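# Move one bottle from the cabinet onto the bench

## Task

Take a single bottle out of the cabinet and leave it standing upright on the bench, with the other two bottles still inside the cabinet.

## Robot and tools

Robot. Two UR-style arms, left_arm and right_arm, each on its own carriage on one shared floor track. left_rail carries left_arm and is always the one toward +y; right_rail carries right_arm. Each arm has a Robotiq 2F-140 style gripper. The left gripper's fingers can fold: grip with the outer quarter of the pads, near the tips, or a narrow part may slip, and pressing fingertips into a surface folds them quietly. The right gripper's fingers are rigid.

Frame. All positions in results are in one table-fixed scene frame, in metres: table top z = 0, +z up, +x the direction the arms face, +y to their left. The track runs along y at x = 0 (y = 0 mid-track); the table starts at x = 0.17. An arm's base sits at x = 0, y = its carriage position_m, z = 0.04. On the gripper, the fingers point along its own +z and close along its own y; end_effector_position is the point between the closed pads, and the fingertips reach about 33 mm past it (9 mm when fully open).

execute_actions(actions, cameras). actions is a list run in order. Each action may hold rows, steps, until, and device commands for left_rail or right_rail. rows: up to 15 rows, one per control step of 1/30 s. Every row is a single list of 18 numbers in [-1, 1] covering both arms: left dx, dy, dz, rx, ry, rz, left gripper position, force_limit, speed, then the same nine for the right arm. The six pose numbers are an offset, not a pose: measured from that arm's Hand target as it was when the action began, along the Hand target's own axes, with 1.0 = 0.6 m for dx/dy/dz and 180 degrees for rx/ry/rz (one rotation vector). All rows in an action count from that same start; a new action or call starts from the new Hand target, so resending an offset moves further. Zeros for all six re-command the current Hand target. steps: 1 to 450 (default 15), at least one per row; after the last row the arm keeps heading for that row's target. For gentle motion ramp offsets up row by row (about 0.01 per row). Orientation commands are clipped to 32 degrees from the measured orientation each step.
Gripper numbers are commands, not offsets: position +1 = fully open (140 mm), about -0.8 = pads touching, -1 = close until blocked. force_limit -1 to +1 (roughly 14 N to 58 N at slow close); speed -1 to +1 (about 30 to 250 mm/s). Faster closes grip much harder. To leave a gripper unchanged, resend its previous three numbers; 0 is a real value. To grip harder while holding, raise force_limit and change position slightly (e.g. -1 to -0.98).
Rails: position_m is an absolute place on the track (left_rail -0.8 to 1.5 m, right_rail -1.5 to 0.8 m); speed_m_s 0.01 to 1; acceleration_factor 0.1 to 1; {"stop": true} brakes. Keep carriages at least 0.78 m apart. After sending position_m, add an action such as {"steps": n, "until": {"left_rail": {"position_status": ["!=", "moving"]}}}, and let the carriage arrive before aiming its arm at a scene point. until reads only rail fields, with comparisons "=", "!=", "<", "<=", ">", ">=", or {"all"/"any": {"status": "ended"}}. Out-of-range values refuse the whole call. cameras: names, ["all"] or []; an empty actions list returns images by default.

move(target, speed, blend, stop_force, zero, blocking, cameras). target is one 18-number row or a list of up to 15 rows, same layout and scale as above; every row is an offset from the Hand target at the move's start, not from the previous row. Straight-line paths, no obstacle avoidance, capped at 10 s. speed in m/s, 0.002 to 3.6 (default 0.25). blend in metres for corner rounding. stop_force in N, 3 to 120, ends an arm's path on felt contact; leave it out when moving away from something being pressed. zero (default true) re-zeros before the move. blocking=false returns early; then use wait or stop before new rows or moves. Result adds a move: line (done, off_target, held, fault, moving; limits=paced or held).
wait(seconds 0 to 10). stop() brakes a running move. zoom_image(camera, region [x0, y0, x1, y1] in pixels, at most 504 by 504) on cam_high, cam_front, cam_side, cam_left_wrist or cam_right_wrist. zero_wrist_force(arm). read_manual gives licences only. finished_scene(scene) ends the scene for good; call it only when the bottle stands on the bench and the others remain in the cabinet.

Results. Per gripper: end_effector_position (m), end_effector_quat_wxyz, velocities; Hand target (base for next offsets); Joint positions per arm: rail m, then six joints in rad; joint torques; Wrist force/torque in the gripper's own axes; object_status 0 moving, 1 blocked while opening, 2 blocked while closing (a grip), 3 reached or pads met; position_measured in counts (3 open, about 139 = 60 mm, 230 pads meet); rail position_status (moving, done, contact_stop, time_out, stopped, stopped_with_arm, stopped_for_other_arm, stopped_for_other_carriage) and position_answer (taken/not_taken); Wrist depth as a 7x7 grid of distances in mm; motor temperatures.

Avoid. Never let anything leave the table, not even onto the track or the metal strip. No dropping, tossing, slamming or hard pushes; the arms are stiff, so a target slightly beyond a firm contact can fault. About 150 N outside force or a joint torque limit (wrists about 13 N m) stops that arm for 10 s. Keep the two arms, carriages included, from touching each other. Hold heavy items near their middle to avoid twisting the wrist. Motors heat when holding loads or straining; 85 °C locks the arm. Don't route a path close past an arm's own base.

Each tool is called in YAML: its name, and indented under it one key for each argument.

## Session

execute_actions:
  actions: []

Scene clock: 0.00 s.
left_arm: end_effector_position=(+0.3456, +1.0736, +0.5800) position_measured=3 object_status=3 end_effector_quat_wxyz=(+0.000, +0.000, +1.000, +0.000) | right_arm: end_effector_position=(+0.3456, -1.0473, +0.5800) position_measured=3 object_status=3 end_effector_quat_wxyz=(+0.000, +0.000, +1.000, +0.000)
Joint positions: left_arm=[1.046 -0.316 -1.725 0.971 -0.816 -1.571 -0.316] | right_arm=[-1.075 -0.316 -1.725 0.971 -0.816 -1.571 -0.316]
Joint velocities: within noise
Joint torques (N m): no reading
Motor temperatures (°C): left_arm=[31 26 28 37 33 37] | right_arm=[29 28 32 34 37 35]
Wrist force (N): no reading
Wrist torque (N m): no reading
Wrist force, peak (N): no reading
Wrist depth (mm): cam_left_wrist=[623 625 - 650 615 637 679 / 652 - - - 656 - - / - - - - 729 - 669 / - 124 - - - 152 135 / - 129 - - 822 822 110 / - 846 816 - - 862 104 / - 1821 1764 1896 1821 1821 -] | cam_right_wrist=[668 660 630 609 642 634 610 / - - - - - - - / - - 758 727 689 - - / - 725 735 745 745 - 696 / - 125 807 750 - - 106 / - - - - - 807 106 / - 1973 1761 1732 1790 1746 1869]
Hand target: left_arm +0.3456, +1.0736, +0.5800; +0.000, +0.000, +1.000, +0.000 | right_arm +0.3456, -1.0473, +0.5800; +0.000, +0.000, +1.000, +0.000
Tool commands: left_gripper/position=+1.0 left_gripper/force_limit=+1.0 left_gripper/speed=+1.0 right_gripper/position=+1.0 right_gripper/force_limit=+1.0 right_gripper/speed=+1.0
left_rail: position_m=1.046 position_status=done
right_rail: position_m=-1.075 position_status=done
camera_calibration:
cam_left_wrist: T_world_to_cam=[[-0.0279662, 0.999478, -0.0161729, -1.04096], [0.939949, 0.0317994, 0.339829, -0.550395], [0.340166, -0.00569796, -0.940348, 0.577062], [0, 0, 0, 1]] pos_world=[0.291935, 1.06121, 0.712844]
cam_right_wrist: T_world_to_cam=[[0.0150573, 0.998906, -0.0442752, 1.07591], [0.956791, -0.00153436, 0.290772, -0.486811], [0.290386, -0.0467403, -0.955768, 0.543782], [0, 0, 0, 1]] pos_world=[0.29167, -1.05006, 0.708917]

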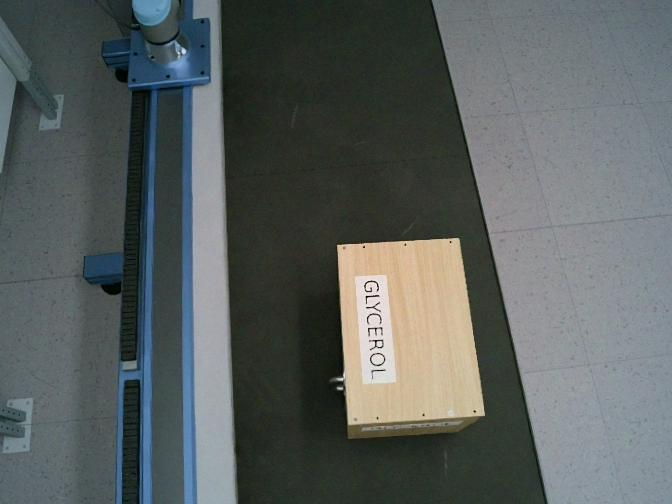

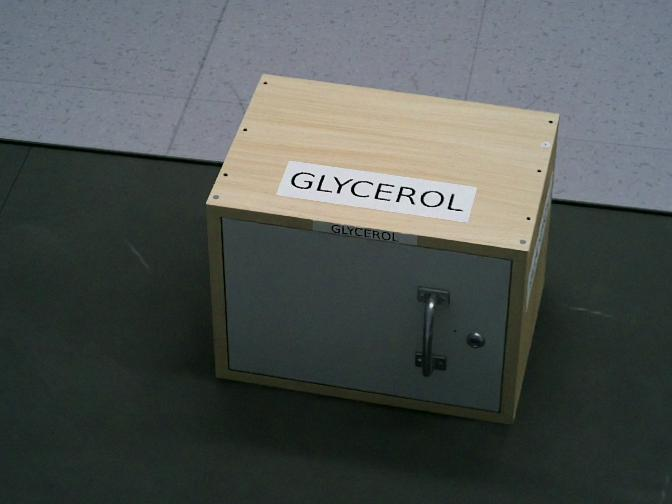

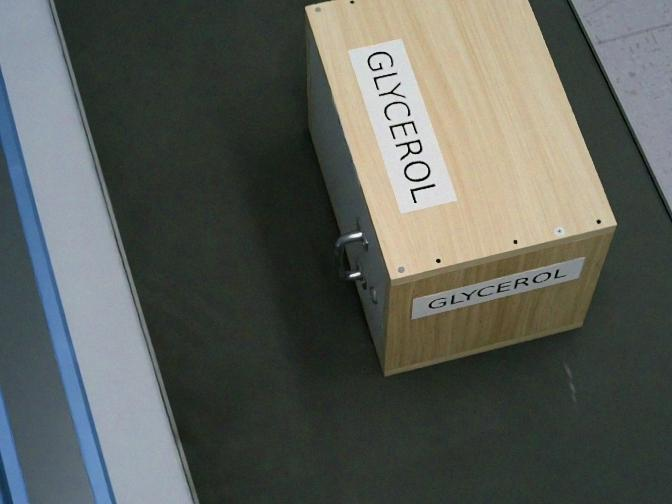

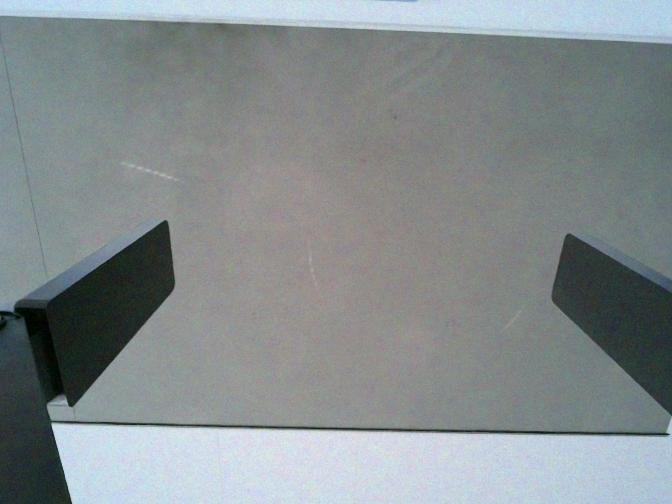

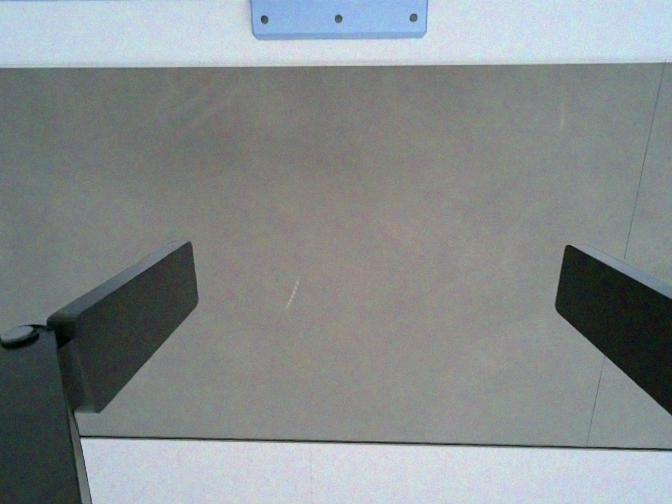

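execute_actions:
  actions:
    - {"right_rail":{"position_m":-0.6,"speed_m_s":0.5,"acceleration_factor":0.5},"rows":[[0,0,0,0,0,0,1,1,1,0,0,0,0,0,0,0.175,0,-0.5]],"steps":150,"until":{"right_rail":{"position_status":["!=","moving"]}}}

move:
  target: [0,0,0,0,0,0,1,1,1,0.11,0.728,0.6,0,-0.361,0,0.175,0,-0.5]
  cameras: ["cam_high","cam_right_wrist"]

Scene clock: 5.60 s.
left_arm: end_effector_position=(+0.3456, +1.0736, +0.5800) position_measured=3 object_status=3 end_effector_quat_wxyz=(+0.000, +0.000, +1.000, +0.000) | right_arm: end_effector_position=(+0.3456, -0.5728, +0.5800) position_measured=107 object_status=3 end_effector_quat_wxyz=(+0.000, +0.000, +1.000, +0.000)
Joint positions: left_arm=[1.046 -0.316 -1.725 0.971 -0.816 -1.571 -0.316] | right_arm=[-0.6 -0.316 -1.725 0.971 -0.816 -1.571 -0.316]
Joint torques (N m): left_arm=[0.56 -11.2 -18.53 -2.8 -0.02 0.25] | right_arm=[0.4 -13.88 -18.18 -2.95 -0.05 -0.15]
Wrist force (N): left_arm=[0.2 0.2 -0.2] | right_arm=[0.2 0.0 0.2]
Wrist torque (N m): left_arm=[0.04 -0.04 0.00] | right_arm=[0.00 -0.05 0.00]
Wrist force, peak (N): left_arm=[-0.1 0.0 -0.5] | right_arm=[0.3 -1.6 -0.1]
Wrist depth (mm): cam_left_wrist=[- - - 581 597 - 627 / - 677 - - 660 - - / 734 698 - - - - - / 713 128 698 756 - - 720 / - 120 - 729 828 - 114 / - 840 - - 834 840 105 / 1778 1792 1792 1806 1792 1835 -] | cam_right_wrist=[634 672 654 605 640 638 636 / 703 722 664 - 660 - - / - - 722 727 692 703 - / - - 148 - 725 642 574 / - 91 113 769 766 116 426 / - - - - 810 - - / - - 1853 1806 1869 - -]
Hand target: left_arm +0.3456, +1.0736, +0.5800; +0.000, +0.000, +1.000, +0.000 | right_arm +0.3456, -0.5728, +0.5800; +0.000, +0.000, +1.000, +0.000
Off the commanded pose: left_arm 0.000 m, 0 deg | right_arm 0.000 m, 0 deg.
left_rail: position_m=1.046 position_status=done
right_rail: position_m=-0.600 speed_m_s=0.50 position_status=done

Scene clock: 8.90 s.
left_arm: end_effector_position=(+0.3456, +1.0736, +0.5800) position_measured=3 object_status=3 end_effector_quat_wxyz=(+0.000, +0.000, +1.000, +0.000) | right_arm: end_effector_position=(+0.2796, -0.1360, +0.2200) position_measured=107 object_status=3 end_effector_quat_wxyz=(+0.537, +0.000, +0.844, +0.000)
Joint positions: left_arm=[1.046 -0.316 -1.725 0.971 -0.816 -1.571 -0.316] | right_arm=[-0.6 1.284 -1.286 2.199 -3.028 -2.624 0.963]
Joint torques (N m): left_arm=[0.07 -10.85 -18.3 -2.81 0.01 0.44] | right_arm=[7.58 -7.08 -31.42 -5.04 -5.33 -0.95]
Wrist force (N): left_arm=[-0.2 0.0 -0.2] | right_arm=[-2.0 -0.1 0.8]
Wrist torque (N m): left_arm=[0.01 0.06 0.00] | right_arm=[-0.10 0.41 -0.31]
Wrist force, peak (N): left_arm=[0.3 0.4 0.2] | right_arm=[-1.0 -1.5 -6.1]
Wrist depth (mm): cam_left_wrist=[620 566 - - 645 636 629 / 673 - - 741 656 - - / - 694 - - - 677 - / - 137 - - - 716 722 / - 120 - 771 - - 114 / - 807 - - 782 - 104 / 1792 1711 1751 1835 1821 1912 -] | cam_right_wrist=[- 314 295 - 315 297 - / - 463 351 338 344 344 340 / 696 623 335 333 332 326 336 / - 4842 151 324 324 322 305 / - 91 112 318 - 116 88 / - - 307 304 307 - - / - - - - - - -]
Hand target: left_arm +0.3456, +1.0736, +0.5800; +0.000, +0.000, +1.000, +0.000 | right_arm +0.2796, -0.1359, +0.2200; +0.537, +0.000, +0.843, +0.000
Off the commanded pose: left_arm 0.000 m, 0 deg | right_arm 0.000 m, 0 deg.
left_rail: position_m=1.046 position_status=done
right_rail: position_m=-0.600 speed_m_s=0.50 position_status=done
move: done
camera_calibration:
cam_right_wrist: T_world_to_cam=[[0.046589, 0.998901, -0.00509822, 0.133244], [0.14126, -0.00153574, 0.989971, -0.243341], [0.988876, -0.0468419, -0.141176, -0.113018], [0, 0, 0, 1]] pos_world=[0.139928, -0.138765, 0.225625]
Images, in order (width x height): cam_high 672x504, cam_right_wrist 672x504.

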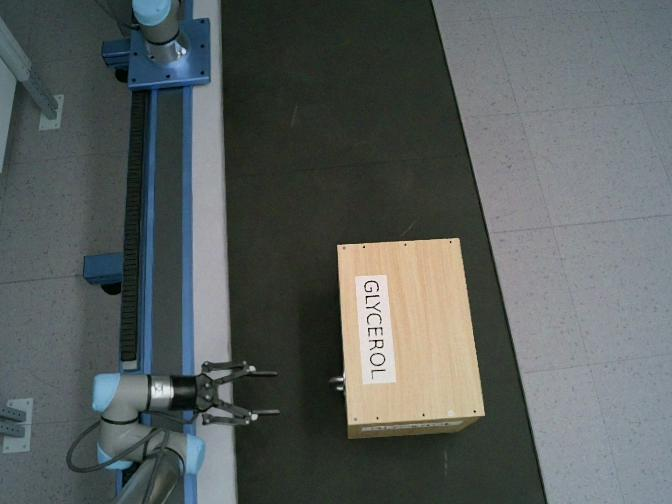

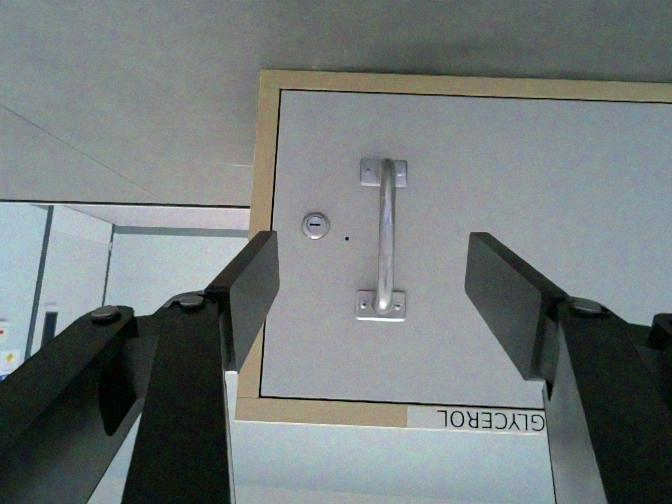

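move:
  target: [0,0,0,0,0,0,1,1,1,-0.0147,0.025,0.209,0,0,0,0.175,0,-0.5]
  speed: 0.1
  stop_force: 10
  cameras: ["cam_side","cam_right_wrist"]

Scene clock: 13.53 s.
left_arm: end_effector_position=(+0.3456, +1.0736, +0.5800) position_measured=3 object_status=3 end_effector_quat_wxyz=(+0.000, +0.000, +1.000, +0.000) | right_arm: end_effector_position=(+0.3970, -0.1210, +0.1750) position_measured=107 object_status=3 end_effector_quat_wxyz=(+0.537, +0.000, +0.843, +0.000)
Joint positions: left_arm=[1.046 -0.316 -1.725 0.971 -0.816 -1.571 -0.316] | right_arm=[-0.6 1.061 -1.06 2.103 -3.421 -2.483 0.648]
Joint torques (N m): left_arm=[0.33 -10.72 -18.15 -3.11 -0.02 0.63] | right_arm=[-8.98 -11.13 -30.41 -5.91 1.43 -1.54]
Wrist force (N): left_arm=[0.1 -0.2 -0.2] | right_arm=[-1.8 -0.7 0.8]
Wrist torque (N m): left_arm=[-0.03 -0.01 0.00] | right_arm=[-0.20 0.39 -0.22]
Wrist force, peak (N): left_arm=[-0.1 0.5 -0.3] | right_arm=[-3.2 0.1 1.9]
Wrist depth (mm): cam_left_wrist=[627 610 - - 617 634 613 / 660 - - - 652 - 679 / 645 - 629 - 671 679 - / - 127 716 756 688 734 129 / - 118 - - - - 114 / - 831 - 879 - 843 104 / - 1764 1806 1896 1835 1806 1806] | cam_right_wrist=[247 232 233 234 235 232 231 / - 290 228 233 230 231 233 / - 222 221 220 223 225 225 / - 213 213 213 215 218 218 / - 91 113 174 210 116 213 / - - 201 201 204 204 - / - - 197 200 198 - -]
Hand target: left_arm +0.3456, +1.0736, +0.5800; +0.000, +0.000, +1.000, +0.000 | right_arm +0.3970, -0.1210, +0.1750; +0.537, +0.000, +0.843, +0.000
Off the commanded pose: left_arm 0.000 m, 0 deg | right_arm 0.000 m, 0 deg.
left_rail: position_m=1.046 position_status=done
right_rail: position_m=-0.600 speed_m_s=0.50 position_status=done
move: done
camera_calibration:
cam_right_wrist: T_world_to_cam=[[0.0464865, 0.998906, -0.00508005, 0.112584], [0.141149, -0.001534, 0.989987, -0.215328], [0.988896, -0.0467381, -0.141066, -0.234775], [0, 0, 0, 1]] pos_world=[0.257328, -0.123765, 0.180625]
Images, in order (width x height): cam_side 672x504, cam_right_wrist 672x504.

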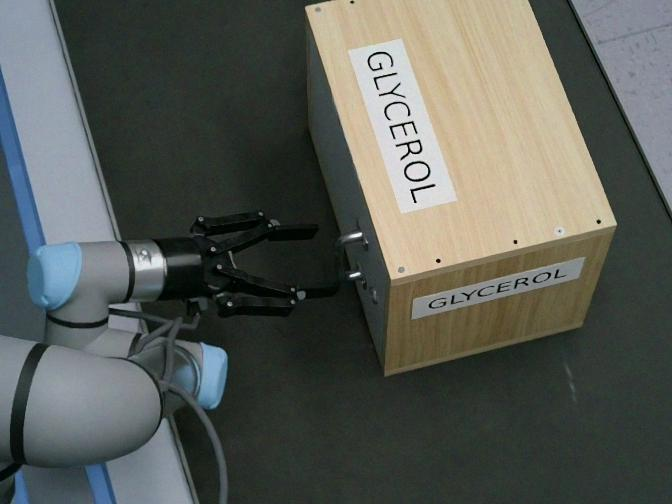

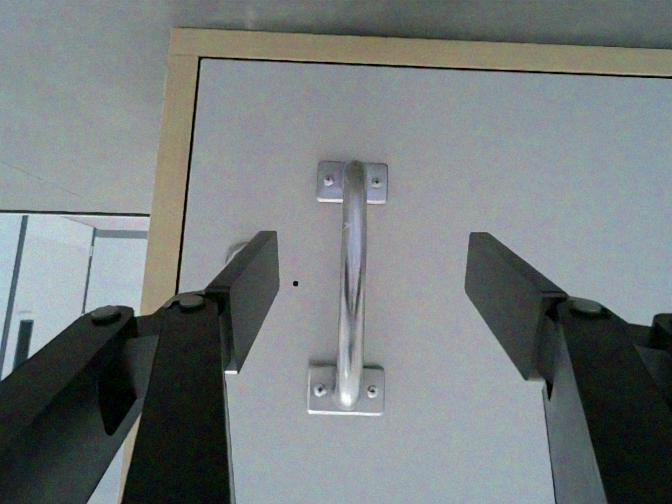

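move:
  target: [0,0,0,0,0,0,1,1,1,-0.021,-0.0133,0.0453,0,0,0,0.175,0,-0.5]
  speed: 0.05
  stop_force: 10
  cameras: ["cam_right_wrist"]

Scene clock: 17.33 s.
left_arm: end_effector_position=(+0.3456, +1.0736, +0.5800) position_measured=3 object_status=3 end_effector_quat_wxyz=(+0.000, +0.000, +1.000, +0.000) | right_arm: end_effector_position=(+0.4269, -0.1289, +0.1749) position_measured=107 object_status=3 end_effector_quat_wxyz=(+0.537, +0.000, +0.843, +0.000)
Joint positions: left_arm=[1.046 -0.316 -1.725 0.971 -0.816 -1.571 -0.316] | right_arm=[-0.6 0.998 -1.046 2.092 -3.476 -2.437 0.581]
Joint torques (N m): left_arm=[0.29 -10.91 -18.23 -3.02 -0.07 0.66] | right_arm=[-8.54 -12.16 -29.4 -5.75 1.53 -1.32]
Wrist force (N): left_arm=[0.1 0.1 0.0] | right_arm=[-1.7 -0.2 0.7]
Wrist torque (N m): left_arm=[0.01 -0.03 0.00] | right_arm=[-0.11 0.37 -0.24]
Wrist force, peak (N): left_arm=[0.4 0.5 -0.1] | right_arm=[-1.9 -0.4 1.4]
Wrist depth (mm): cam_left_wrist=[- 634 - 618 630 652 643 / - 625 - - - - 696 / - - 675 722 - - 671 / 711 124 - 734 771 - 129 / - 119 796 - - - 115 / - - 889 - - 840 104 / 1778 1764 1764 1792 1792 1850 1806] | cam_right_wrist=[- 201 204 204 204 206 206 / 337 194 195 197 197 199 199 / 513 189 191 188 190 192 194 / 3874 183 152 184 185 185 187 / - 92 128 178 180 116 183 / - - 173 171 175 174 - / - - 169 170 171 - -]
Hand target: left_arm +0.3456, +1.0736, +0.5800; +0.000, +0.000, +1.000, +0.000 | right_arm +0.4269, -0.1289, +0.1749; +0.537, +0.000, +0.843, +0.000
Off the commanded pose: left_arm 0.000 m, 0 deg | right_arm 0.000 m, 0 deg.
left_rail: position_m=1.046 position_status=done
right_rail: position_m=-0.600 speed_m_s=0.50 position_status=done
move: done
camera_calibration:
cam_right_wrist: T_world_to_cam=[[0.0464865, 0.998906, -0.00508005, 0.119081], [0.141149, -0.001534, 0.989987, -0.219475], [0.988896, -0.0467381, -0.141066, -0.264825], [0, 0, 0, 1]] pos_world=[0.287328, -0.131665, 0.180525]
Images, in order (width x height): cam_right_wrist 672x504.

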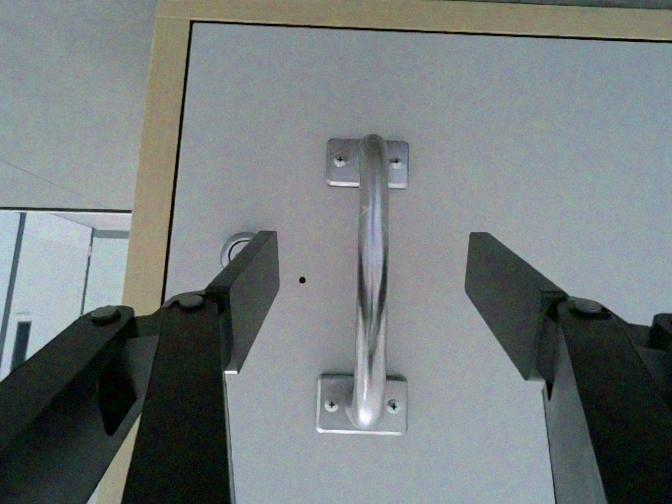

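execute_actions:
  actions:
    - {"rows":[[0,0,0,0,0,0,1,1,1,0,0,0,0,0,0,-1,-0.02,-1]],"steps":120}
  cameras: ["cam_right_wrist"]

Scene clock: 22.17 s.
left_arm: end_effector_position=(+0.3456, +1.0736, +0.5800) position_measured=3 object_status=3 end_effector_quat_wxyz=(+0.000, +0.000, +1.000, +0.000) | right_arm: end_effector_position=(+0.4269, -0.1289, +0.1749) position_measured=213 object_status=2 end_effector_quat_wxyz=(+0.537, +0.000, +0.843, +0.000)
Joint positions: left_arm=[1.046 -0.316 -1.725 0.971 -0.816 -1.571 -0.316] | right_arm=[-0.6 0.998 -1.046 2.092 -3.476 -2.437 0.581]
Joint torques (N m): left_arm=[1.25 -11.54 -17.51 -3.12 -0.21 0.76] | right_arm=[3.55 -12.23 -28.92 -5.85 1.39 -1.5]
Wrist force (N): left_arm=[0.1 0.3 0.0] | right_arm=[0.5 -8.6 -7.0]
Wrist torque (N m): left_arm=[0.06 -0.01 0.00] | right_arm=[-0.15 0.29 0.19]
Wrist force, peak (N): left_arm=[0.3 0.5 -0.2] | right_arm=[0.8 -8.9 -7.5]
Wrist depth (mm): cam_left_wrist=[- 593 630 623 643 634 645 / - 650 656 - 663 - - / 662 - 669 - 720 685 692 / 720 123 - 720 732 - 718 / - 120 - 771 - - 114 / - - - - - 834 109 / 1778 1912 1751 1912 1806 1821 -] | cam_right_wrist=[246 202 202 203 205 206 206 / 311 195 194 196 198 198 199 / - 189 191 188 190 192 195 / - 183 183 151 185 187 187 / 3874 178 94 142 88 93 181 / - - - 141 - - - / - - - - - - -]
Hand target: left_arm +0.3456, +1.0736, +0.5800; +0.000, +0.000, +1.000, +0.000 | right_arm +0.4269, -0.1289, +0.1749; +0.537, +0.000, +0.843, +0.000
Off the commanded pose: left_arm 0.000 m, 0 deg | right_arm 0.000 m, 0 deg.
left_rail: position_m=1.046 position_status=done
right_rail: position_m=-0.600 speed_m_s=0.50 position_status=done
camera_calibration:
cam_right_wrist: T_world_to_cam=[[0.0464865, 0.998906, -0.00508005, 0.119081], [0.141149, -0.001534, 0.989987, -0.219475], [0.988896, -0.0467381, -0.141066, -0.264825], [0, 0, 0, 1]] pos_world=[0.287328, -0.131665, 0.180525]
Images, in order (width x height): cam_right_wrist 672x504.

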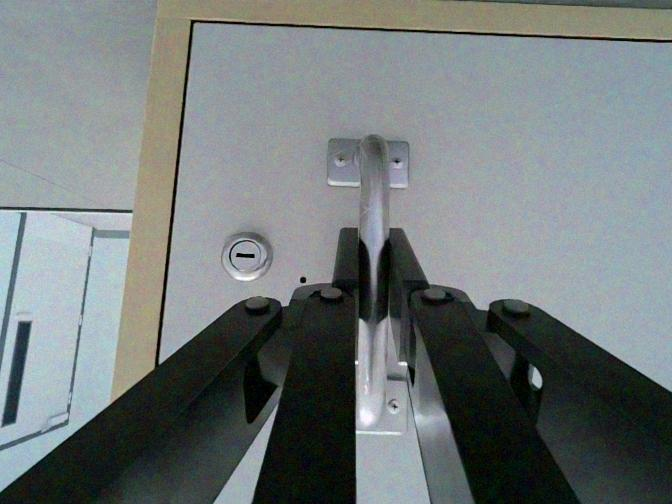

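move:
  target:
    - [0,0,0,0,0,0,1,1,1,0.0338,0.016,-0.0725,0,0,0,-1,-0.02,-1]
    - [0,0,0,0,0,0,1,1,1,0.0659,0.0457,-0.1412,0,0,0,-1,-0.02,-1]
    - [0,0,0,0,0,0,1,1,1,0.0951,0.0883,-0.2039,0,0,0,-1,-0.02,-1]
    - [0,0,0,0,0,0,1,1,1,0.1085,0.1133,-0.2326,0,0,0,-1,-0.02,-1]
  speed: 0.05
  blend: 0.005
  stop_force: 50
  cameras: ["cam_high","cam_front","cam_right_wrist"]

Scene clock: 29.97 s.
left_arm: end_effector_position=(+0.3456, +1.0736, +0.5800) position_measured=3 object_status=3 end_effector_quat_wxyz=(+0.000, +0.000, +1.000, +0.000) | right_arm: end_effector_position=(+0.2729, -0.0610, +0.1749) position_measured=213 object_status=2 end_effector_quat_wxyz=(+0.537, +0.000, +0.843, +0.000)
Joint positions: left_arm=[1.046 -0.316 -1.725 0.971 -0.816 -1.571 -0.316] | right_arm=[-0.6 1.338 -1.081 2.015 -2.964 -2.65 1.059]
Joint torques (N m): left_arm=[1.23 -11.03 -18.6 -3.25 -0.3 1.18] | right_arm=[15.09 -14.13 -31.08 -0.6 -6.64 1.12]
Wrist force (N): left_arm=[-0.2 0.1 -0.2] | right_arm=[-2.2 4.7 10.7]
Wrist torque (N m): left_arm=[0.01 0.04 0.00] | right_arm=[-0.23 0.26 0.26]
Wrist force, peak (N): left_arm=[0.1 0.6 0.0] | right_arm=[-6.7 16.6 6.6]
Wrist depth (mm): cam_left_wrist=[600 - - 632 632 639 620 / - 665 658 - - - - / 675 - - 685 692 - 673 / 685 127 - - - - 127 / - 120 - - - 787 114 / - - - - 828 774 104 / 1821 1778 1821 1806 1821 1764 1806] | cam_right_wrist=[- - 170 194 222 247 - / - 149 169 190 231 284 - / - 143 162 177 217 271 347 / - 141 161 152 218 263 322 / - 136 88 144 88 91 314 / - - - 143 - - - / - - - - - - -]
Hand target: left_arm +0.3456, +1.0736, +0.5800; +0.000, +0.000, +1.000, +0.000 | right_arm +0.2729, -0.0610, +0.1749; +0.537, +0.000, +0.843, +0.000
Off the commanded pose: left_arm 0.000 m, 0 deg | right_arm 0.000 m, 0 deg.
left_rail: position_m=1.046 position_status=done
right_rail: position_m=-0.600 speed_m_s=0.50 position_status=done
move: done
camera_calibration:
cam_right_wrist: T_world_to_cam=[[0.0464865, 0.998906, -0.00508005, 0.0584139], [0.141149, -0.001534, 0.989987, -0.197634], [0.988896, -0.0467381, -0.141066, -0.109362], [0, 0, 0, 1]] pos_world=[0.133328, -0.0637645, 0.180525]
Images, in order (width x height): cam_high 672x504, cam_front 672x504, cam_right_wrist 672x504.

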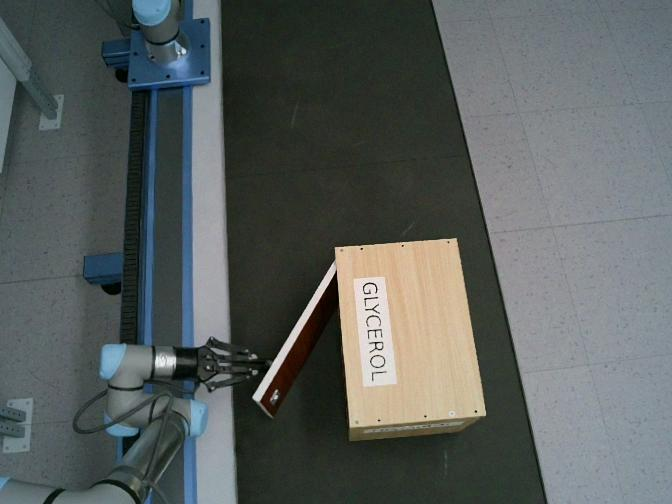

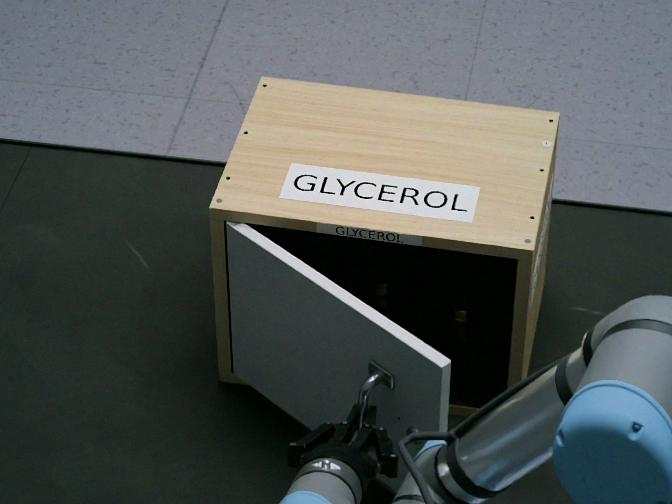

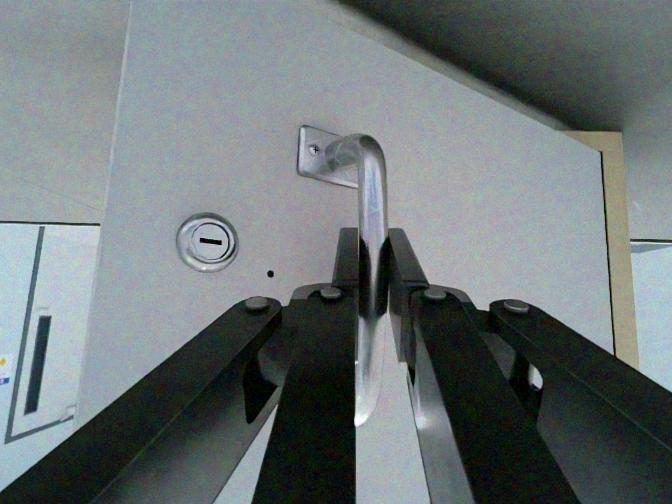

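execute_actions:
  actions:
    - {"rows":[[0,0,0,0,0,0,1,1,1,0,0,0,0,0,0,0.175,-0.02,-0.8]],"steps":60}

move:
  target:
    - [0,0,0,0,0,0,1,1,1,0.0387,0,-0.0831,0,0,0,0.175,-0.02,-0.8]
    - [0,0,0,0,0,0,1,1,1,-0.4144,0,-0.2944,0,0,0,0.175,-0.02,-0.8]
    - [0,0,0,0,0,0,1,1,1,-0.5423,-0.0833,-0.1977,0,0.361,0,-0.7,0,-0.5]
  speed: [0.1,0.25,0.4]
  cameras: ["cam_high","cam_front"]

Scene clock: 35.37 s.
left_arm: end_effector_position=(+0.3456, +1.0736, +0.5800) position_measured=3 object_status=3 end_effector_quat_wxyz=(+0.000, +0.000, +1.000, +0.000) | right_arm: end_effector_position=(+0.2729, -0.0610, +0.1749) position_measured=107 object_status=3 end_effector_quat_wxyz=(+0.537, +0.000, +0.843, +0.000)
Joint positions: left_arm=[1.046 -0.316 -1.725 0.971 -0.816 -1.571 -0.316] | right_arm=[-0.6 1.338 -1.081 2.015 -2.964 -2.65 1.059]
Joint torques (N m): left_arm=[2.25 -10.07 -18.59 -3.18 -0.34 1.03] | right_arm=[-3.18 -22.59 -29.58 -5.49 0.37 1.02]
Wrist force (N): left_arm=[0.1 0.0 -0.2] | right_arm=[-0.6 2.4 -1.2]
Wrist torque (N m): left_arm=[0.00 -0.02 0.00] | right_arm=[-0.08 0.36 -0.27]
Wrist force, peak (N): left_arm=[-0.2 0.6 -0.3] | right_arm=[-1.2 4.4 11.4]
Wrist depth (mm): cam_left_wrist=[618 - 622 632 599 645 622 / - 665 - 654 - - 660 / - - - - 696 - 696 / - 127 - 718 - - 725 / - 120 - - - - 115 / - 771 822 790 801 - 109 / 1792 1751 1778 1764 1821 2371 1806] | cam_right_wrist=[234 163 181 - - 245 - / - 156 175 203 243 281 - / - 153 174 184 227 292 412 / - 149 156 185 220 250 336 / - 95 113 178 218 116 300 / - - 164 170 213 - - / - - 162 180 202 - -]
Hand target: left_arm +0.3456, +1.0736, +0.5800; +0.000, +0.000, +1.000, +0.000 | right_arm +0.2729, -0.0610, +0.1749; +0.537, +0.000, +0.843, +0.000
Off the commanded pose: left_arm 0.000 m, 0 deg | right_arm 0.000 m, 0 deg.
left_rail: position_m=1.046 position_status=done
right_rail: position_m=-0.600 speed_m_s=0.50 position_status=done

Scene clock: 41.73 s.
left_arm: end_effector_position=(+0.3456, +1.0736, +0.5800) position_measured=3 object_status=3 end_effector_quat_wxyz=(+0.000, +0.000, +1.000, +0.000) | right_arm: end_effector_position=(+0.3031, -0.1109, +0.5199) position_measured=217 object_status=3 end_effector_quat_wxyz=(+0.000, +0.000, +1.000, +0.000)
Joint positions: left_arm=[1.046 -0.316 -1.725 0.971 -0.816 -1.571 -0.316] | right_arm=[-0.6 0.782 -1.234 0.615 -0.952 -1.571 0.782]
Joint torques (N m): left_arm=[2.37 -10.23 -18.02 -3.33 -0.47 1.2] | right_arm=[-7.7 -11.55 -39.12 -0.54 2.37 -1.68]
Wrist force (N): left_arm=[0.1 0.1 0.0] | right_arm=[-0.3 0.0 0.0]
Wrist torque (N m): left_arm=[0.01 -0.02 0.00] | right_arm=[0.04 0.08 0.07]
Wrist force, peak (N): left_arm=[0.1 0.6 -0.2] | right_arm=[3.1 1.2 -5.6]
Wrist depth (mm): cam_left_wrist=[632 - - - 617 636 632 / - - 643 - 643 - - / - - 739 722 - - - / - 123 - 761 - - 128 / - 769 746 - 777 - 114 / - - 813 816 - - 105 / 1778 1764 1792 1806 1806 1792 -] | cam_right_wrist=[573 614 607 592 592 - 558 / 650 590 - 614 604 584 - / - - - 612 598 614 - / - - 683 152 681 616 650 / 778 - 87 108 87 90 650 / - - - - - - - / - - - - - - -]
Hand target: left_arm +0.3456, +1.0736, +0.5800; +0.000, +0.000, +1.000, +0.000 | right_arm +0.3031, -0.1109, +0.5199; +0.000, +0.000, +1.000, +0.000
Off the commanded pose: left_arm 0.000 m, 0 deg | right_arm 0.000 m, 0 deg.
left_rail: position_m=1.046 position_status=done
right_rail: position_m=-0.600 speed_m_s=0.50 position_status=done
move: done
Images, in order (width x height): cam_high 672x504, cam_front 672x504.

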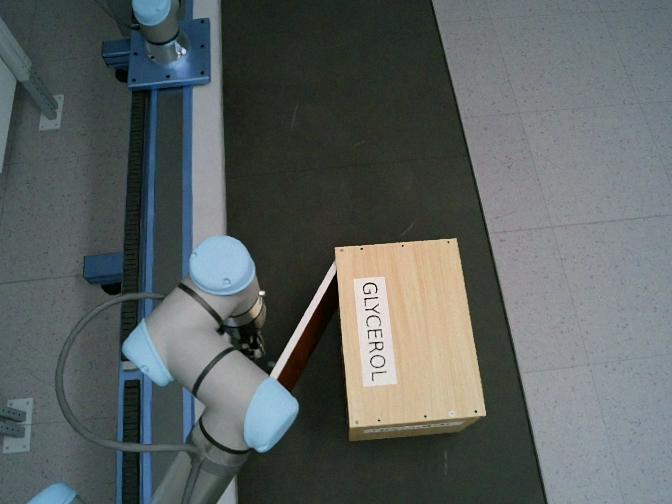

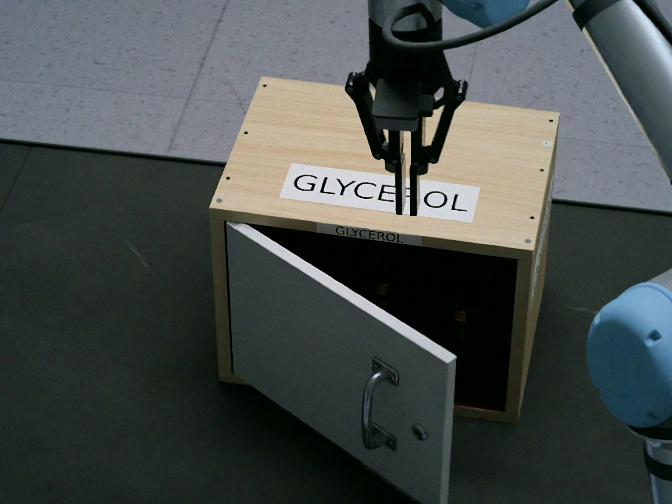

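execute_actions:
  actions:
    - {"right_rail":{"position_m":-0.33},"steps":120,"until":{"right_rail":{"position_status":["!=","moving"]}}}

move:
  target:
    - [0,0,0,0,0,0,1,1,1,-0.0883,-0.538,0,0,0,0,-0.7,0,-0.5]
    - [0,0,0,0,0,0,1,1,1,-0.0883,-0.538,0.5,0,0,0,-0.7,0,-0.5]
  speed: 0.2
  cameras: ["cam_high","cam_right_wrist"]

Scene clock: 44.93 s.
left_arm: end_effector_position=(+0.3456, +1.0736, +0.5800) position_measured=3 object_status=3 end_effector_quat_wxyz=(+0.000, +0.000, +1.000, +0.000) | right_arm: end_effector_position=(+0.3031, +0.1591, +0.5199) position_measured=217 object_status=3 end_effector_quat_wxyz=(+0.000, +0.000, +1.000, +0.000)
Joint positions: left_arm=[1.046 -0.316 -1.725 0.971 -0.816 -1.571 -0.316] | right_arm=[-0.33 0.782 -1.234 0.615 -0.952 -1.571 0.782]
Joint torques (N m): left_arm=[2.19 -10.71 -18.92 -3.32 -0.52 1.24] | right_arm=[3.6 -21.96 -28.43 -2.09 1.4 -1.33]
Wrist force (N): left_arm=[0.0 0.2 -0.2] | right_arm=[0.0 0.1 -0.1]
Wrist torque (N m): left_arm=[0.03 0.01 0.00] | right_arm=[0.06 0.02 0.08]
Wrist force, peak (N): left_arm=[0.0 0.2 -0.6] | right_arm=[-0.4 -1.5 0.0]
Wrist depth (mm): cam_left_wrist=[597 665 - 632 629 - 617 / - - - - - 662 - / - 656 696 685 - - - / - 123 756 754 782 - 128 / - 119 - - 819 - 114 / - - - 804 - 816 104 / - 1764 1751 1835 1711 1821 1835] | cam_right_wrist=[576 609 600 - 577 567 558 / - 634 630 - 597 - - / - - - 646 652 610 694 / 720 636 - - 634 644 627 / 495 602 87 108 87 90 - / 422 - - - - - - / - - - - - - -]
Hand target: left_arm +0.3456, +1.0736, +0.5800; +0.000, +0.000, +1.000, +0.000 | right_arm +0.3031, +0.1591, +0.5199; +0.000, +0.000, +1.000, +0.000
Tool commands: left_gripper/position=+1.0 left_gripper/force_limit=+1.0 left_gripper/speed=+1.0 right_gripper/position=-0.7 right_gripper/force_limit=+0.0 right_gripper/speed=-0.5
Off the commanded pose: left_arm 0.000 m, 0 deg | right_arm 0.000 m, 0 deg.
left_rail: position_m=1.046 position_status=done
right_rail: position_m=-0.330 speed_m_s=0.50 position_status=done

Scene clock: 49.40 s.
left_arm: end_effector_position=(+0.3456, +1.0736, +0.5800) position_measured=3 object_status=3 end_effector_quat_wxyz=(+0.000, +0.000, +1.000, +0.000) | right_arm: end_effector_position=(+0.3560, -0.1637, +0.2200) position_measured=217 object_status=3 end_effector_quat_wxyz=(+0.000, +0.000, +1.000, +0.000)
Joint positions: left_arm=[1.046 -0.316 -1.725 0.971 -0.816 -1.571 -0.316] | right_arm=[-0.33 0.091 -1.842 2.05 -1.778 -1.571 0.091]
Joint torques (N m): left_arm=[2.88 -9.69 -18.51 -3.44 -0.49 1.21] | right_arm=[5.46 1.86 -5.1 -5.52 1.83 0.85]
Wrist force (N): left_arm=[0.1 0.1 0.0] | right_arm=[0.1 -0.1 -0.1]
Wrist torque (N m): left_arm=[0.03 -0.02 0.00] | right_arm=[0.02 -0.02 0.07]
Wrist force, peak (N): left_arm=[-0.2 0.3 -0.8] | right_arm=[0.4 0.1 1.9]
Wrist depth (mm): cam_left_wrist=[600 - 660 622 667 636 632 / - 648 636 629 677 681 652 / - - - - 696 - 694 / 707 128 - - 713 681 135 / - 120 774 764 766 - 114 / - - - - - - 109 / - 1806 1724 1792 1806 1806 1806] | cam_right_wrist=[- - - - - - - / 343 335 332 324 - - - / - 353 - 340 160 - - / - - - - - 346 118 / - - 85 108 87 90 341 / - - - - - - - / - - - - - - -]
Hand target: left_arm +0.3456, +1.0736, +0.5800; +0.000, +0.000, +1.000, +0.000 | right_arm +0.3560, -0.1637, +0.2199; +0.000, +0.000, +1.000, +0.000
Off the commanded pose: left_arm 0.000 m, 0 deg | right_arm 0.000 m, 0 deg.
left_rail: position_m=1.046 position_status=done
right_rail: position_m=-0.330 speed_m_s=0.50 position_status=done
move: done
camera_calibration:
cam_right_wrist: T_world_to_cam=[[0.0150573, 0.998906, -0.0442752, 0.177282], [0.956791, -0.00153436, 0.290772, -0.390729], [0.290386, -0.0467403, -0.955768, 0.237981], [0, 0, 0, 1]] pos_world=[0.30207, -0.166565, 0.348917]
Images, in order (width x height): cam_high 672x504, cam_right_wrist 672x504.

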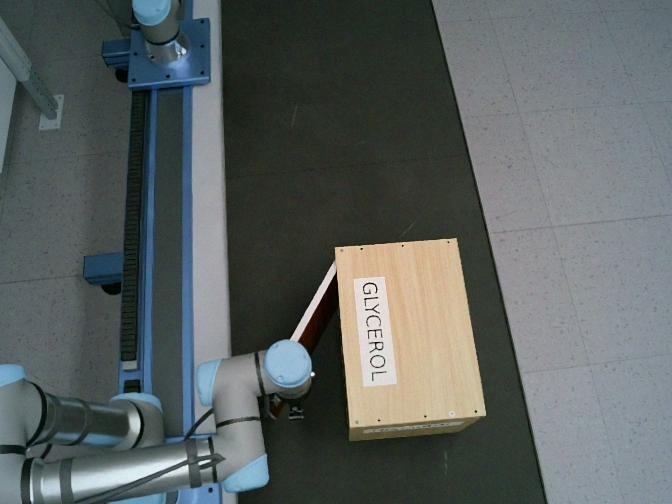

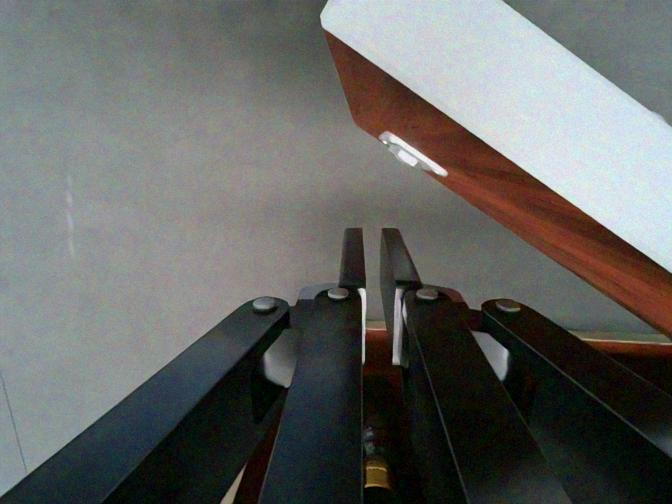

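move:
  target:
    - [0,0,0,0,0,0,1,1,1,0.13,0.108,0,0,0,0,-0.7,0,-0.5]
    - [0,0,0,0,0,0,1,1,1,0.26,0.238,0,0,0,0,-0.7,0,-0.5]
    - [0,0,0,0,0,0,1,1,1,0.338,0.407,0,0,0,0,-0.7,0,-0.5]
    - [0,0,0,0,0,0,1,1,1,0.357,0.545,0,0,0,0,-0.7,0,-0.5]
    - [0,0,0,0,0,0,1,1,1,0.338,0.683,0,0,0,0,-0.7,0,-0.5]
  speed: 0.1
  blend: 0.02
  stop_force: 40
  cameras: ["cam_high"]

Scene clock: 56.90 s.
left_arm: end_effector_position=(+0.3456, +1.0736, +0.5800) position_measured=3 object_status=3 end_effector_quat_wxyz=(+0.000, +0.000, +1.000, +0.000) | right_arm: end_effector_position=(+0.1532, +0.2461, +0.2199) position_measured=217 object_status=3 end_effector_quat_wxyz=(+0.000, +0.000, +1.000, +0.000)
Joint positions: left_arm=[1.046 -0.316 -1.725 0.971 -0.816 -1.571 -0.316] | right_arm=[-0.33 1.085 -1.337 1.555 -1.789 -1.571 1.085]
Joint torques (N m): left_arm=[3.1 -9.27 -18.81 -3.43 -0.44 1.23] | right_arm=[10.06 -10.37 -43.45 -0.88 -1.79 1.56]
Wrist force (N): left_arm=[0.1 0.0 -0.2] | right_arm=[1.2 -2.8 -0.3]
Wrist torque (N m): left_arm=[0.00 -0.01 0.01] | right_arm=[-0.19 -0.17 -0.03]
Wrist force, peak (N): left_arm=[-0.2 0.2 -0.6] | right_arm=[-4.7 -2.9 -0.1]
Wrist depth (mm): cam_left_wrist=[634 647 662 648 - - 613 / 641 630 641 656 - 637 671 / - - 694 696 - 732 - / - 128 720 - - 152 138 / - 119 - - - - 114 / - 892 822 - - - 104 / 1778 1764 1764 1711 1792 1821 1698] | cam_right_wrist=[320 310 304 297 288 286 281 / 356 349 340 333 337 322 315 / 374 364 354 345 338 334 329 / 382 - - - 184 158 - / 404 - 87 108 87 92 91 / - - - - - - - / - - - - - - -]
Hand target: left_arm +0.3456, +1.0736, +0.5800; +0.000, +0.000, +1.000, +0.000 | right_arm +0.1532, +0.2461, +0.2199; +0.000, +0.000, +1.000, +0.000
Off the commanded pose: left_arm 0.000 m, 0 deg | right_arm 0.000 m, 0 deg.
left_rail: position_m=1.046 position_status=done
right_rail: position_m=-0.330 speed_m_s=0.50 position_status=done
move: done
Images, in order (width x height): cam_high 672x504.

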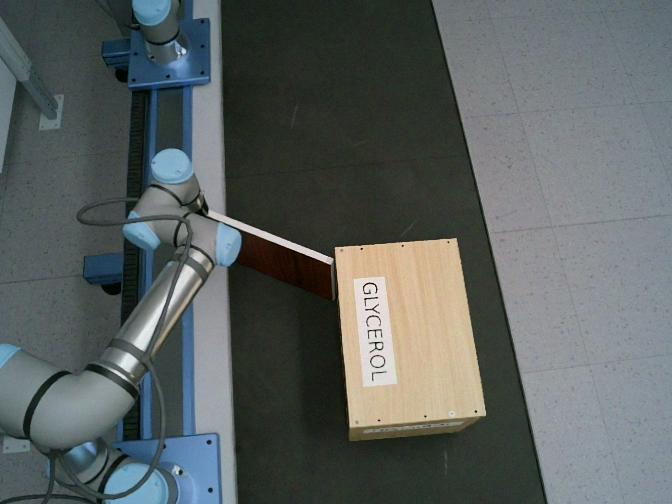

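move:
  target:
    - [0,0,0,0,0,0,1,1,1,-0.23,-0.45,0,0,0,0,-0.7,0,-0.5]
    - [0,0,0,0,0,0,1,1,1,-0.23,-0.65,-0.3,0,0,0,-0.7,0,-0.5]
  blend: 0.05

execute_actions:
  actions:
    - {"right_rail":{"position_m":-0.53},"steps":120,"until":{"right_rail":{"position_status":["!=","moving"]}}}

move:
  target: [0,0,0,0,0,0,1,1,1,-0.035,0.4,0.267,0,-0.361,0,0.175,0,-0.5]
  cameras: ["cam_front","cam_right_wrist","cam_high"]

Scene clock: 61.10 s.
left_arm: end_effector_position=(+0.3456, +1.0736, +0.5800) position_measured=3 object_status=3 end_effector_quat_wxyz=(+0.000, +0.000, +1.000, +0.000) | right_arm: end_effector_position=(+0.2912, -0.1439, +0.3999) position_measured=217 object_status=3 end_effector_quat_wxyz=(+0.000, +0.000, +1.000, +0.000)
Joint positions: left_arm=[1.046 -0.316 -1.725 0.971 -0.816 -1.571 -0.316] | right_arm=[-0.33 0.173 -1.947 1.655 -1.278 -1.571 0.173]
Joint torques (N m): left_arm=[1.92 -10.55 -19.56 -3.45 -0.72 1.31] | right_arm=[-9.6 5.51 -42.56 -0.42 1.95 -1.97]
Wrist force (N): left_arm=[0.0 0.1 -0.2] | right_arm=[-0.1 -0.1 -0.1]
Wrist torque (N m): left_arm=[0.01 0.01 0.00] | right_arm=[-0.03 0.02 0.07]
Wrist force, peak (N): left_arm=[0.4 0.3 -0.6] | right_arm=[2.1 4.1 -2.7]
Wrist depth (mm): cam_left_wrist=[- 641 627 632 637 - 632 / - - 625 665 - 647 665 / - - - - - 698 - / - 127 736 - 711 - 126 / - 128 - - - - 114 / - - - - 807 782 105 / 1778 1737 1835 1792 1806 1821 -] | cam_right_wrist=[505 447 441 484 485 482 469 / - - 500 - 502 482 483 / 537 - 523 517 502 505 - / 556 - 552 152 - 535 - / - - 85 108 87 86 - / - - - - - - - / - - - - - - -]
Hand target: left_arm +0.3456, +1.0736, +0.5800; +0.000, +0.000, +1.000, +0.000 | right_arm +0.2912, -0.1439, +0.3999; +0.000, +0.000, +1.000, +0.000
Off the commanded pose: left_arm 0.000 m, 0 deg | right_arm 0.000 m, 0 deg.
left_rail: position_m=1.046 position_status=done
right_rail: position_m=-0.330 speed_m_s=0.50 position_status=done
move: done

Scene clock: 62.40 s.
left_arm: end_effector_position=(+0.3456, +1.0736, +0.5800) position_measured=3 object_status=3 end_effector_quat_wxyz=(+0.000, +0.000, +1.000, +0.000) | right_arm: end_effector_position=(+0.2912, -0.3439, +0.3999) position_measured=217 object_status=3 end_effector_quat_wxyz=(+0.000, +0.000, +1.000, +0.000)
Joint positions: left_arm=[1.046 -0.316 -1.725 0.971 -0.816 -1.571 -0.316] | right_arm=[-0.53 0.173 -1.947 1.654 -1.278 -1.571 0.173]
Joint torques (N m): left_arm=[2.56 -10.38 -18.51 -3.47 -0.63 1.27] | right_arm=[-3.61 3.9 -39.34 -0.81 1.81 -1.29]
Wrist force (N): left_arm=[0.2 0.4 -0.1] | right_arm=[-0.1 0.1 0.2]
Wrist torque (N m): left_arm=[0.08 -0.03 0.00] | right_arm=[0.03 0.02 0.07]
Wrist force, peak (N): left_arm=[-0.2 0.1 -0.6] | right_arm=[-0.3 1.6 -0.1]
Wrist depth (mm): cam_left_wrist=[- - - 637 632 - 617 / 667 - - - 662 - - / - - - - - - - / - 128 725 722 - - 134 / - 120 - - - 774 114 / - 810 - - - - 104 / 1764 1792 1711 1792 1850 1806 1792] | cam_right_wrist=[515 449 441 491 476 478 472 / - - - - - 475 472 / 534 - - - 493 498 499 / 589 587 - - - 517 - / 593 581 85 108 87 90 530 / 621 - - - - - - / - - - - - - -]
Hand target: left_arm +0.3456, +1.0736, +0.5800; +0.000, +0.000, +1.000, +0.000 | right_arm +0.2912, -0.3439, +0.3999; +0.000, +0.000, +1.000, +0.000
Tool commands: left_gripper/position=+1.0 left_gripper/force_limit=+1.0 left_gripper/speed=+1.0 right_gripper/position=-0.7 right_gripper/force_limit=+0.0 right_gripper/speed=-0.5
Off the commanded pose: left_arm 0.000 m, 0 deg | right_arm 0.000 m, 0 deg.
left_rail: position_m=1.046 position_status=done
right_rail: position_m=-0.530 speed_m_s=0.50 position_status=done

Scene clock: 65.70 s.
left_arm: end_effector_position=(+0.3456, +1.0736, +0.5800) position_measured=3 object_status=3 end_effector_quat_wxyz=(+0.000, +0.000, +1.000, +0.000) | right_arm: end_effector_position=(+0.3122, -0.1039, +0.2397) position_measured=107 object_status=3 end_effector_quat_wxyz=(+0.537, +0.000, +0.844, +0.000)
Joint positions: left_arm=[1.046 -0.316 -1.725 0.971 -0.816 -1.571 -0.316] | right_arm=[-0.53 1.182 -1.363 2.273 -3.162 -2.566 0.802]
Joint torques (N m): left_arm=[4.02 -10.61 -17.66 -3.5 -0.74 1.23] | right_arm=[8.83 -5.55 -0.32 -5.69 -4.89 -1.23]
Wrist force (N): left_arm=[-0.2 0.4 -0.3] | right_arm=[-1.6 -0.1 0.7]
Wrist torque (N m): left_arm=[0.07 0.05 0.01] | right_arm=[-0.10 0.34 -0.24]
Wrist force, peak (N): left_arm=[-0.5 0.4 -0.2] | right_arm=[-2.6 -1.0 0.1]
Wrist depth (mm): cam_left_wrist=[- - - 641 632 639 618 / 660 629 663 665 - - - / - 663 - - - - - / - 124 - 744 - - 127 / - 120 793 - - - 114 / - 852 - - - - 104 / - 1778 1778 1881 1806 1737 1806] | cam_right_wrist=[- - 323 323 319 316 315 / 495 456 368 389 383 376 356 / 732 - 377 581 582 511 369 / - 4533 300 574 571 482 365 / - 91 128 561 555 116 316 / - - 278 281 276 - - / - - - - - - -]
Hand target: left_arm +0.3456, +1.0736, +0.5800; +0.000, +0.000, +1.000, +0.000 | right_arm +0.3122, -0.1039, +0.2397; +0.537, +0.000, +0.843, +0.000
Off the commanded pose: left_arm 0.000 m, 0 deg | right_arm 0.000 m, 0 deg.
left_rail: position_m=1.046 position_status=done
right_rail: position_m=-0.530 speed_m_s=0.50 position_status=done
move: done
camera_calibration:
cam_right_wrist: T_world_to_cam=[[0.046589, 0.998901, -0.00509822, 0.0997563], [0.14126, -0.00153574, 0.989971, -0.267513], [0.988876, -0.0468419, -0.141176, -0.141056], [0, 0, 0, 1]] pos_world=[0.172628, -0.106665, 0.245425]
Images, in order (width x height): cam_high 672x504, cam_front 672x504, cam_right_wrist 672x504.

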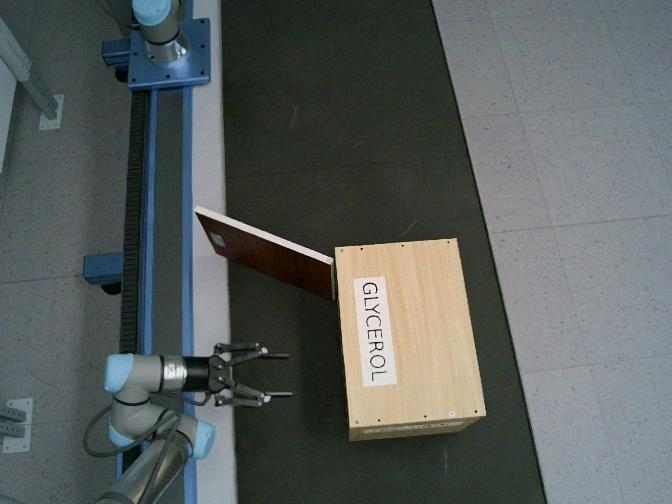

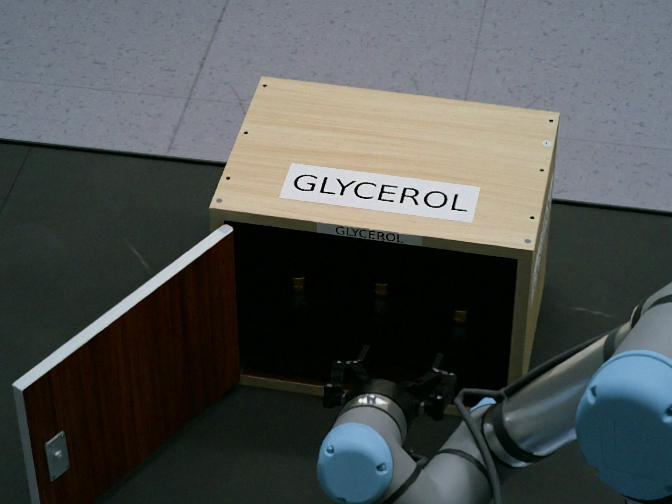

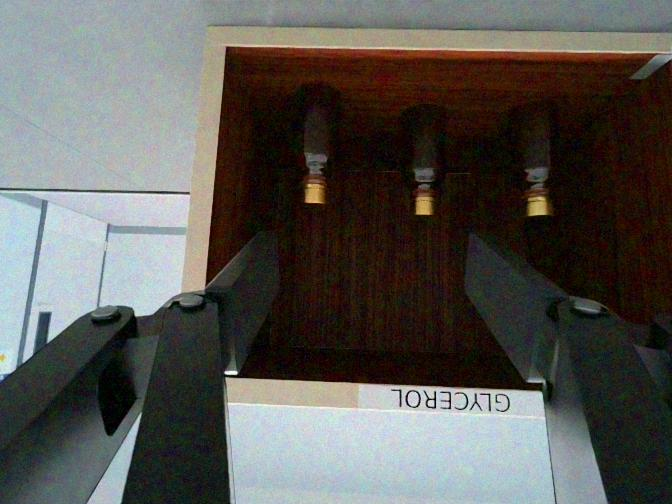

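move:
  target: [0,0,0,0,0,0,1,1,1,0.1087,0.1017,0.24,0,0,0,0.175,-0.8,-0.5]
  speed: 0.15
  cameras: ["cam_right_wrist"]

zoom_image:
  camera: "cam_right_wrist"
  region: [220, 100, 520, 360]

Scene clock: 68.60 s.
left_arm: end_effector_position=(+0.3456, +1.0736, +0.5800) position_measured=3 object_status=3 end_effector_quat_wxyz=(+0.000, +0.000, +1.000, +0.000) | right_arm: end_effector_position=(+0.4151, -0.0429, +0.1198) position_measured=107 object_status=3 end_effector_quat_wxyz=(+0.537, +0.000, +0.843, +0.000)
Joint positions: left_arm=[1.046 -0.316 -1.725 0.971 -0.816 -1.571 -0.316] | right_arm=[-0.53 1.037 -0.906 2.064 -3.557 -2.465 0.621]
Joint torques (N m): left_arm=[3.55 -10.59 -18.21 -3.57 -0.85 1.13] | right_arm=[-9.78 -13.67 -28.1 -5.85 1.46 -1.73]
Wrist force (N): left_arm=[-0.1 0.5 -0.1] | right_arm=[-1.5 -0.4 0.7]
Wrist torque (N m): left_arm=[0.11 0.02 0.00] | right_arm=[-0.13 0.33 -0.21]
Wrist force, peak (N): left_arm=[0.1 0.5 -0.5] | right_arm=[-2.9 0.2 2.0]
Wrist depth (mm): cam_left_wrist=[- - - 599 - - 630 / 645 - - - - 667 - / - - - - - 705 707 / - 127 - - - 722 129 / - 120 - - - - 114 / - 831 - - - - 105 / 1764 1778 1821 1792 1806 1778 1821] | cam_right_wrist=[- 164 162 159 150 - 154 / 212 214 212 213 211 209 211 / 240 263 258 276 272 241 242 / 243 300 251 288 475 326 264 / - 92 128 459 466 116 239 / - - 450 449 450 - - / - - 431 437 438 - -]
Hand target: left_arm +0.3456, +1.0736, +0.5800; +0.000, +0.000, +1.000, +0.000 | right_arm +0.4151, -0.0429, +0.1197; +0.537, +0.000, +0.843, +0.000
Off the commanded pose: left_arm 0.000 m, 0 deg | right_arm 0.000 m, 0 deg.
left_rail: position_m=1.046 position_status=done
right_rail: position_m=-0.530 speed_m_s=0.50 position_status=done
move: done
camera_calibration:
cam_right_wrist: T_world_to_cam=[[0.0464865, 0.998906, -0.00508005, 0.033548], [0.141149, -0.001534, 0.989987, -0.163116], [0.988896, -0.0467381, -0.141066, -0.256815], [0, 0, 0, 1]] pos_world=[0.275428, -0.0457645, 0.125425]
Images, in order (width x height): cam_right_wrist 672x504.

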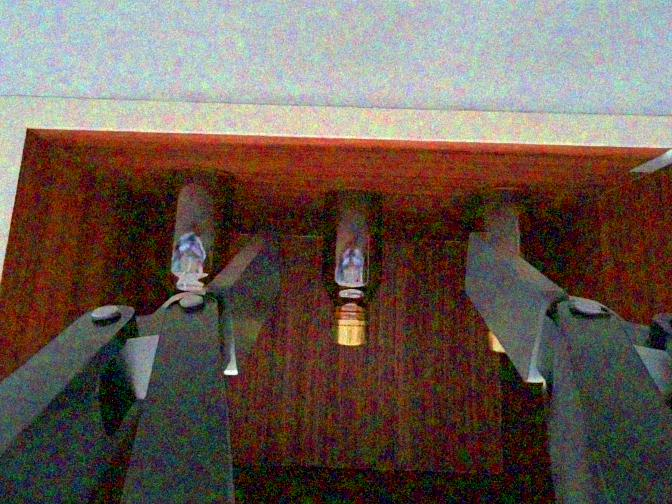

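Scaled by 1.680 from the camera's 672x504 image, which has a finer 960x720 frame.

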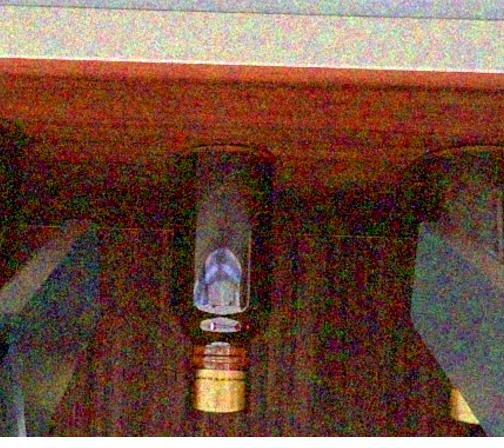

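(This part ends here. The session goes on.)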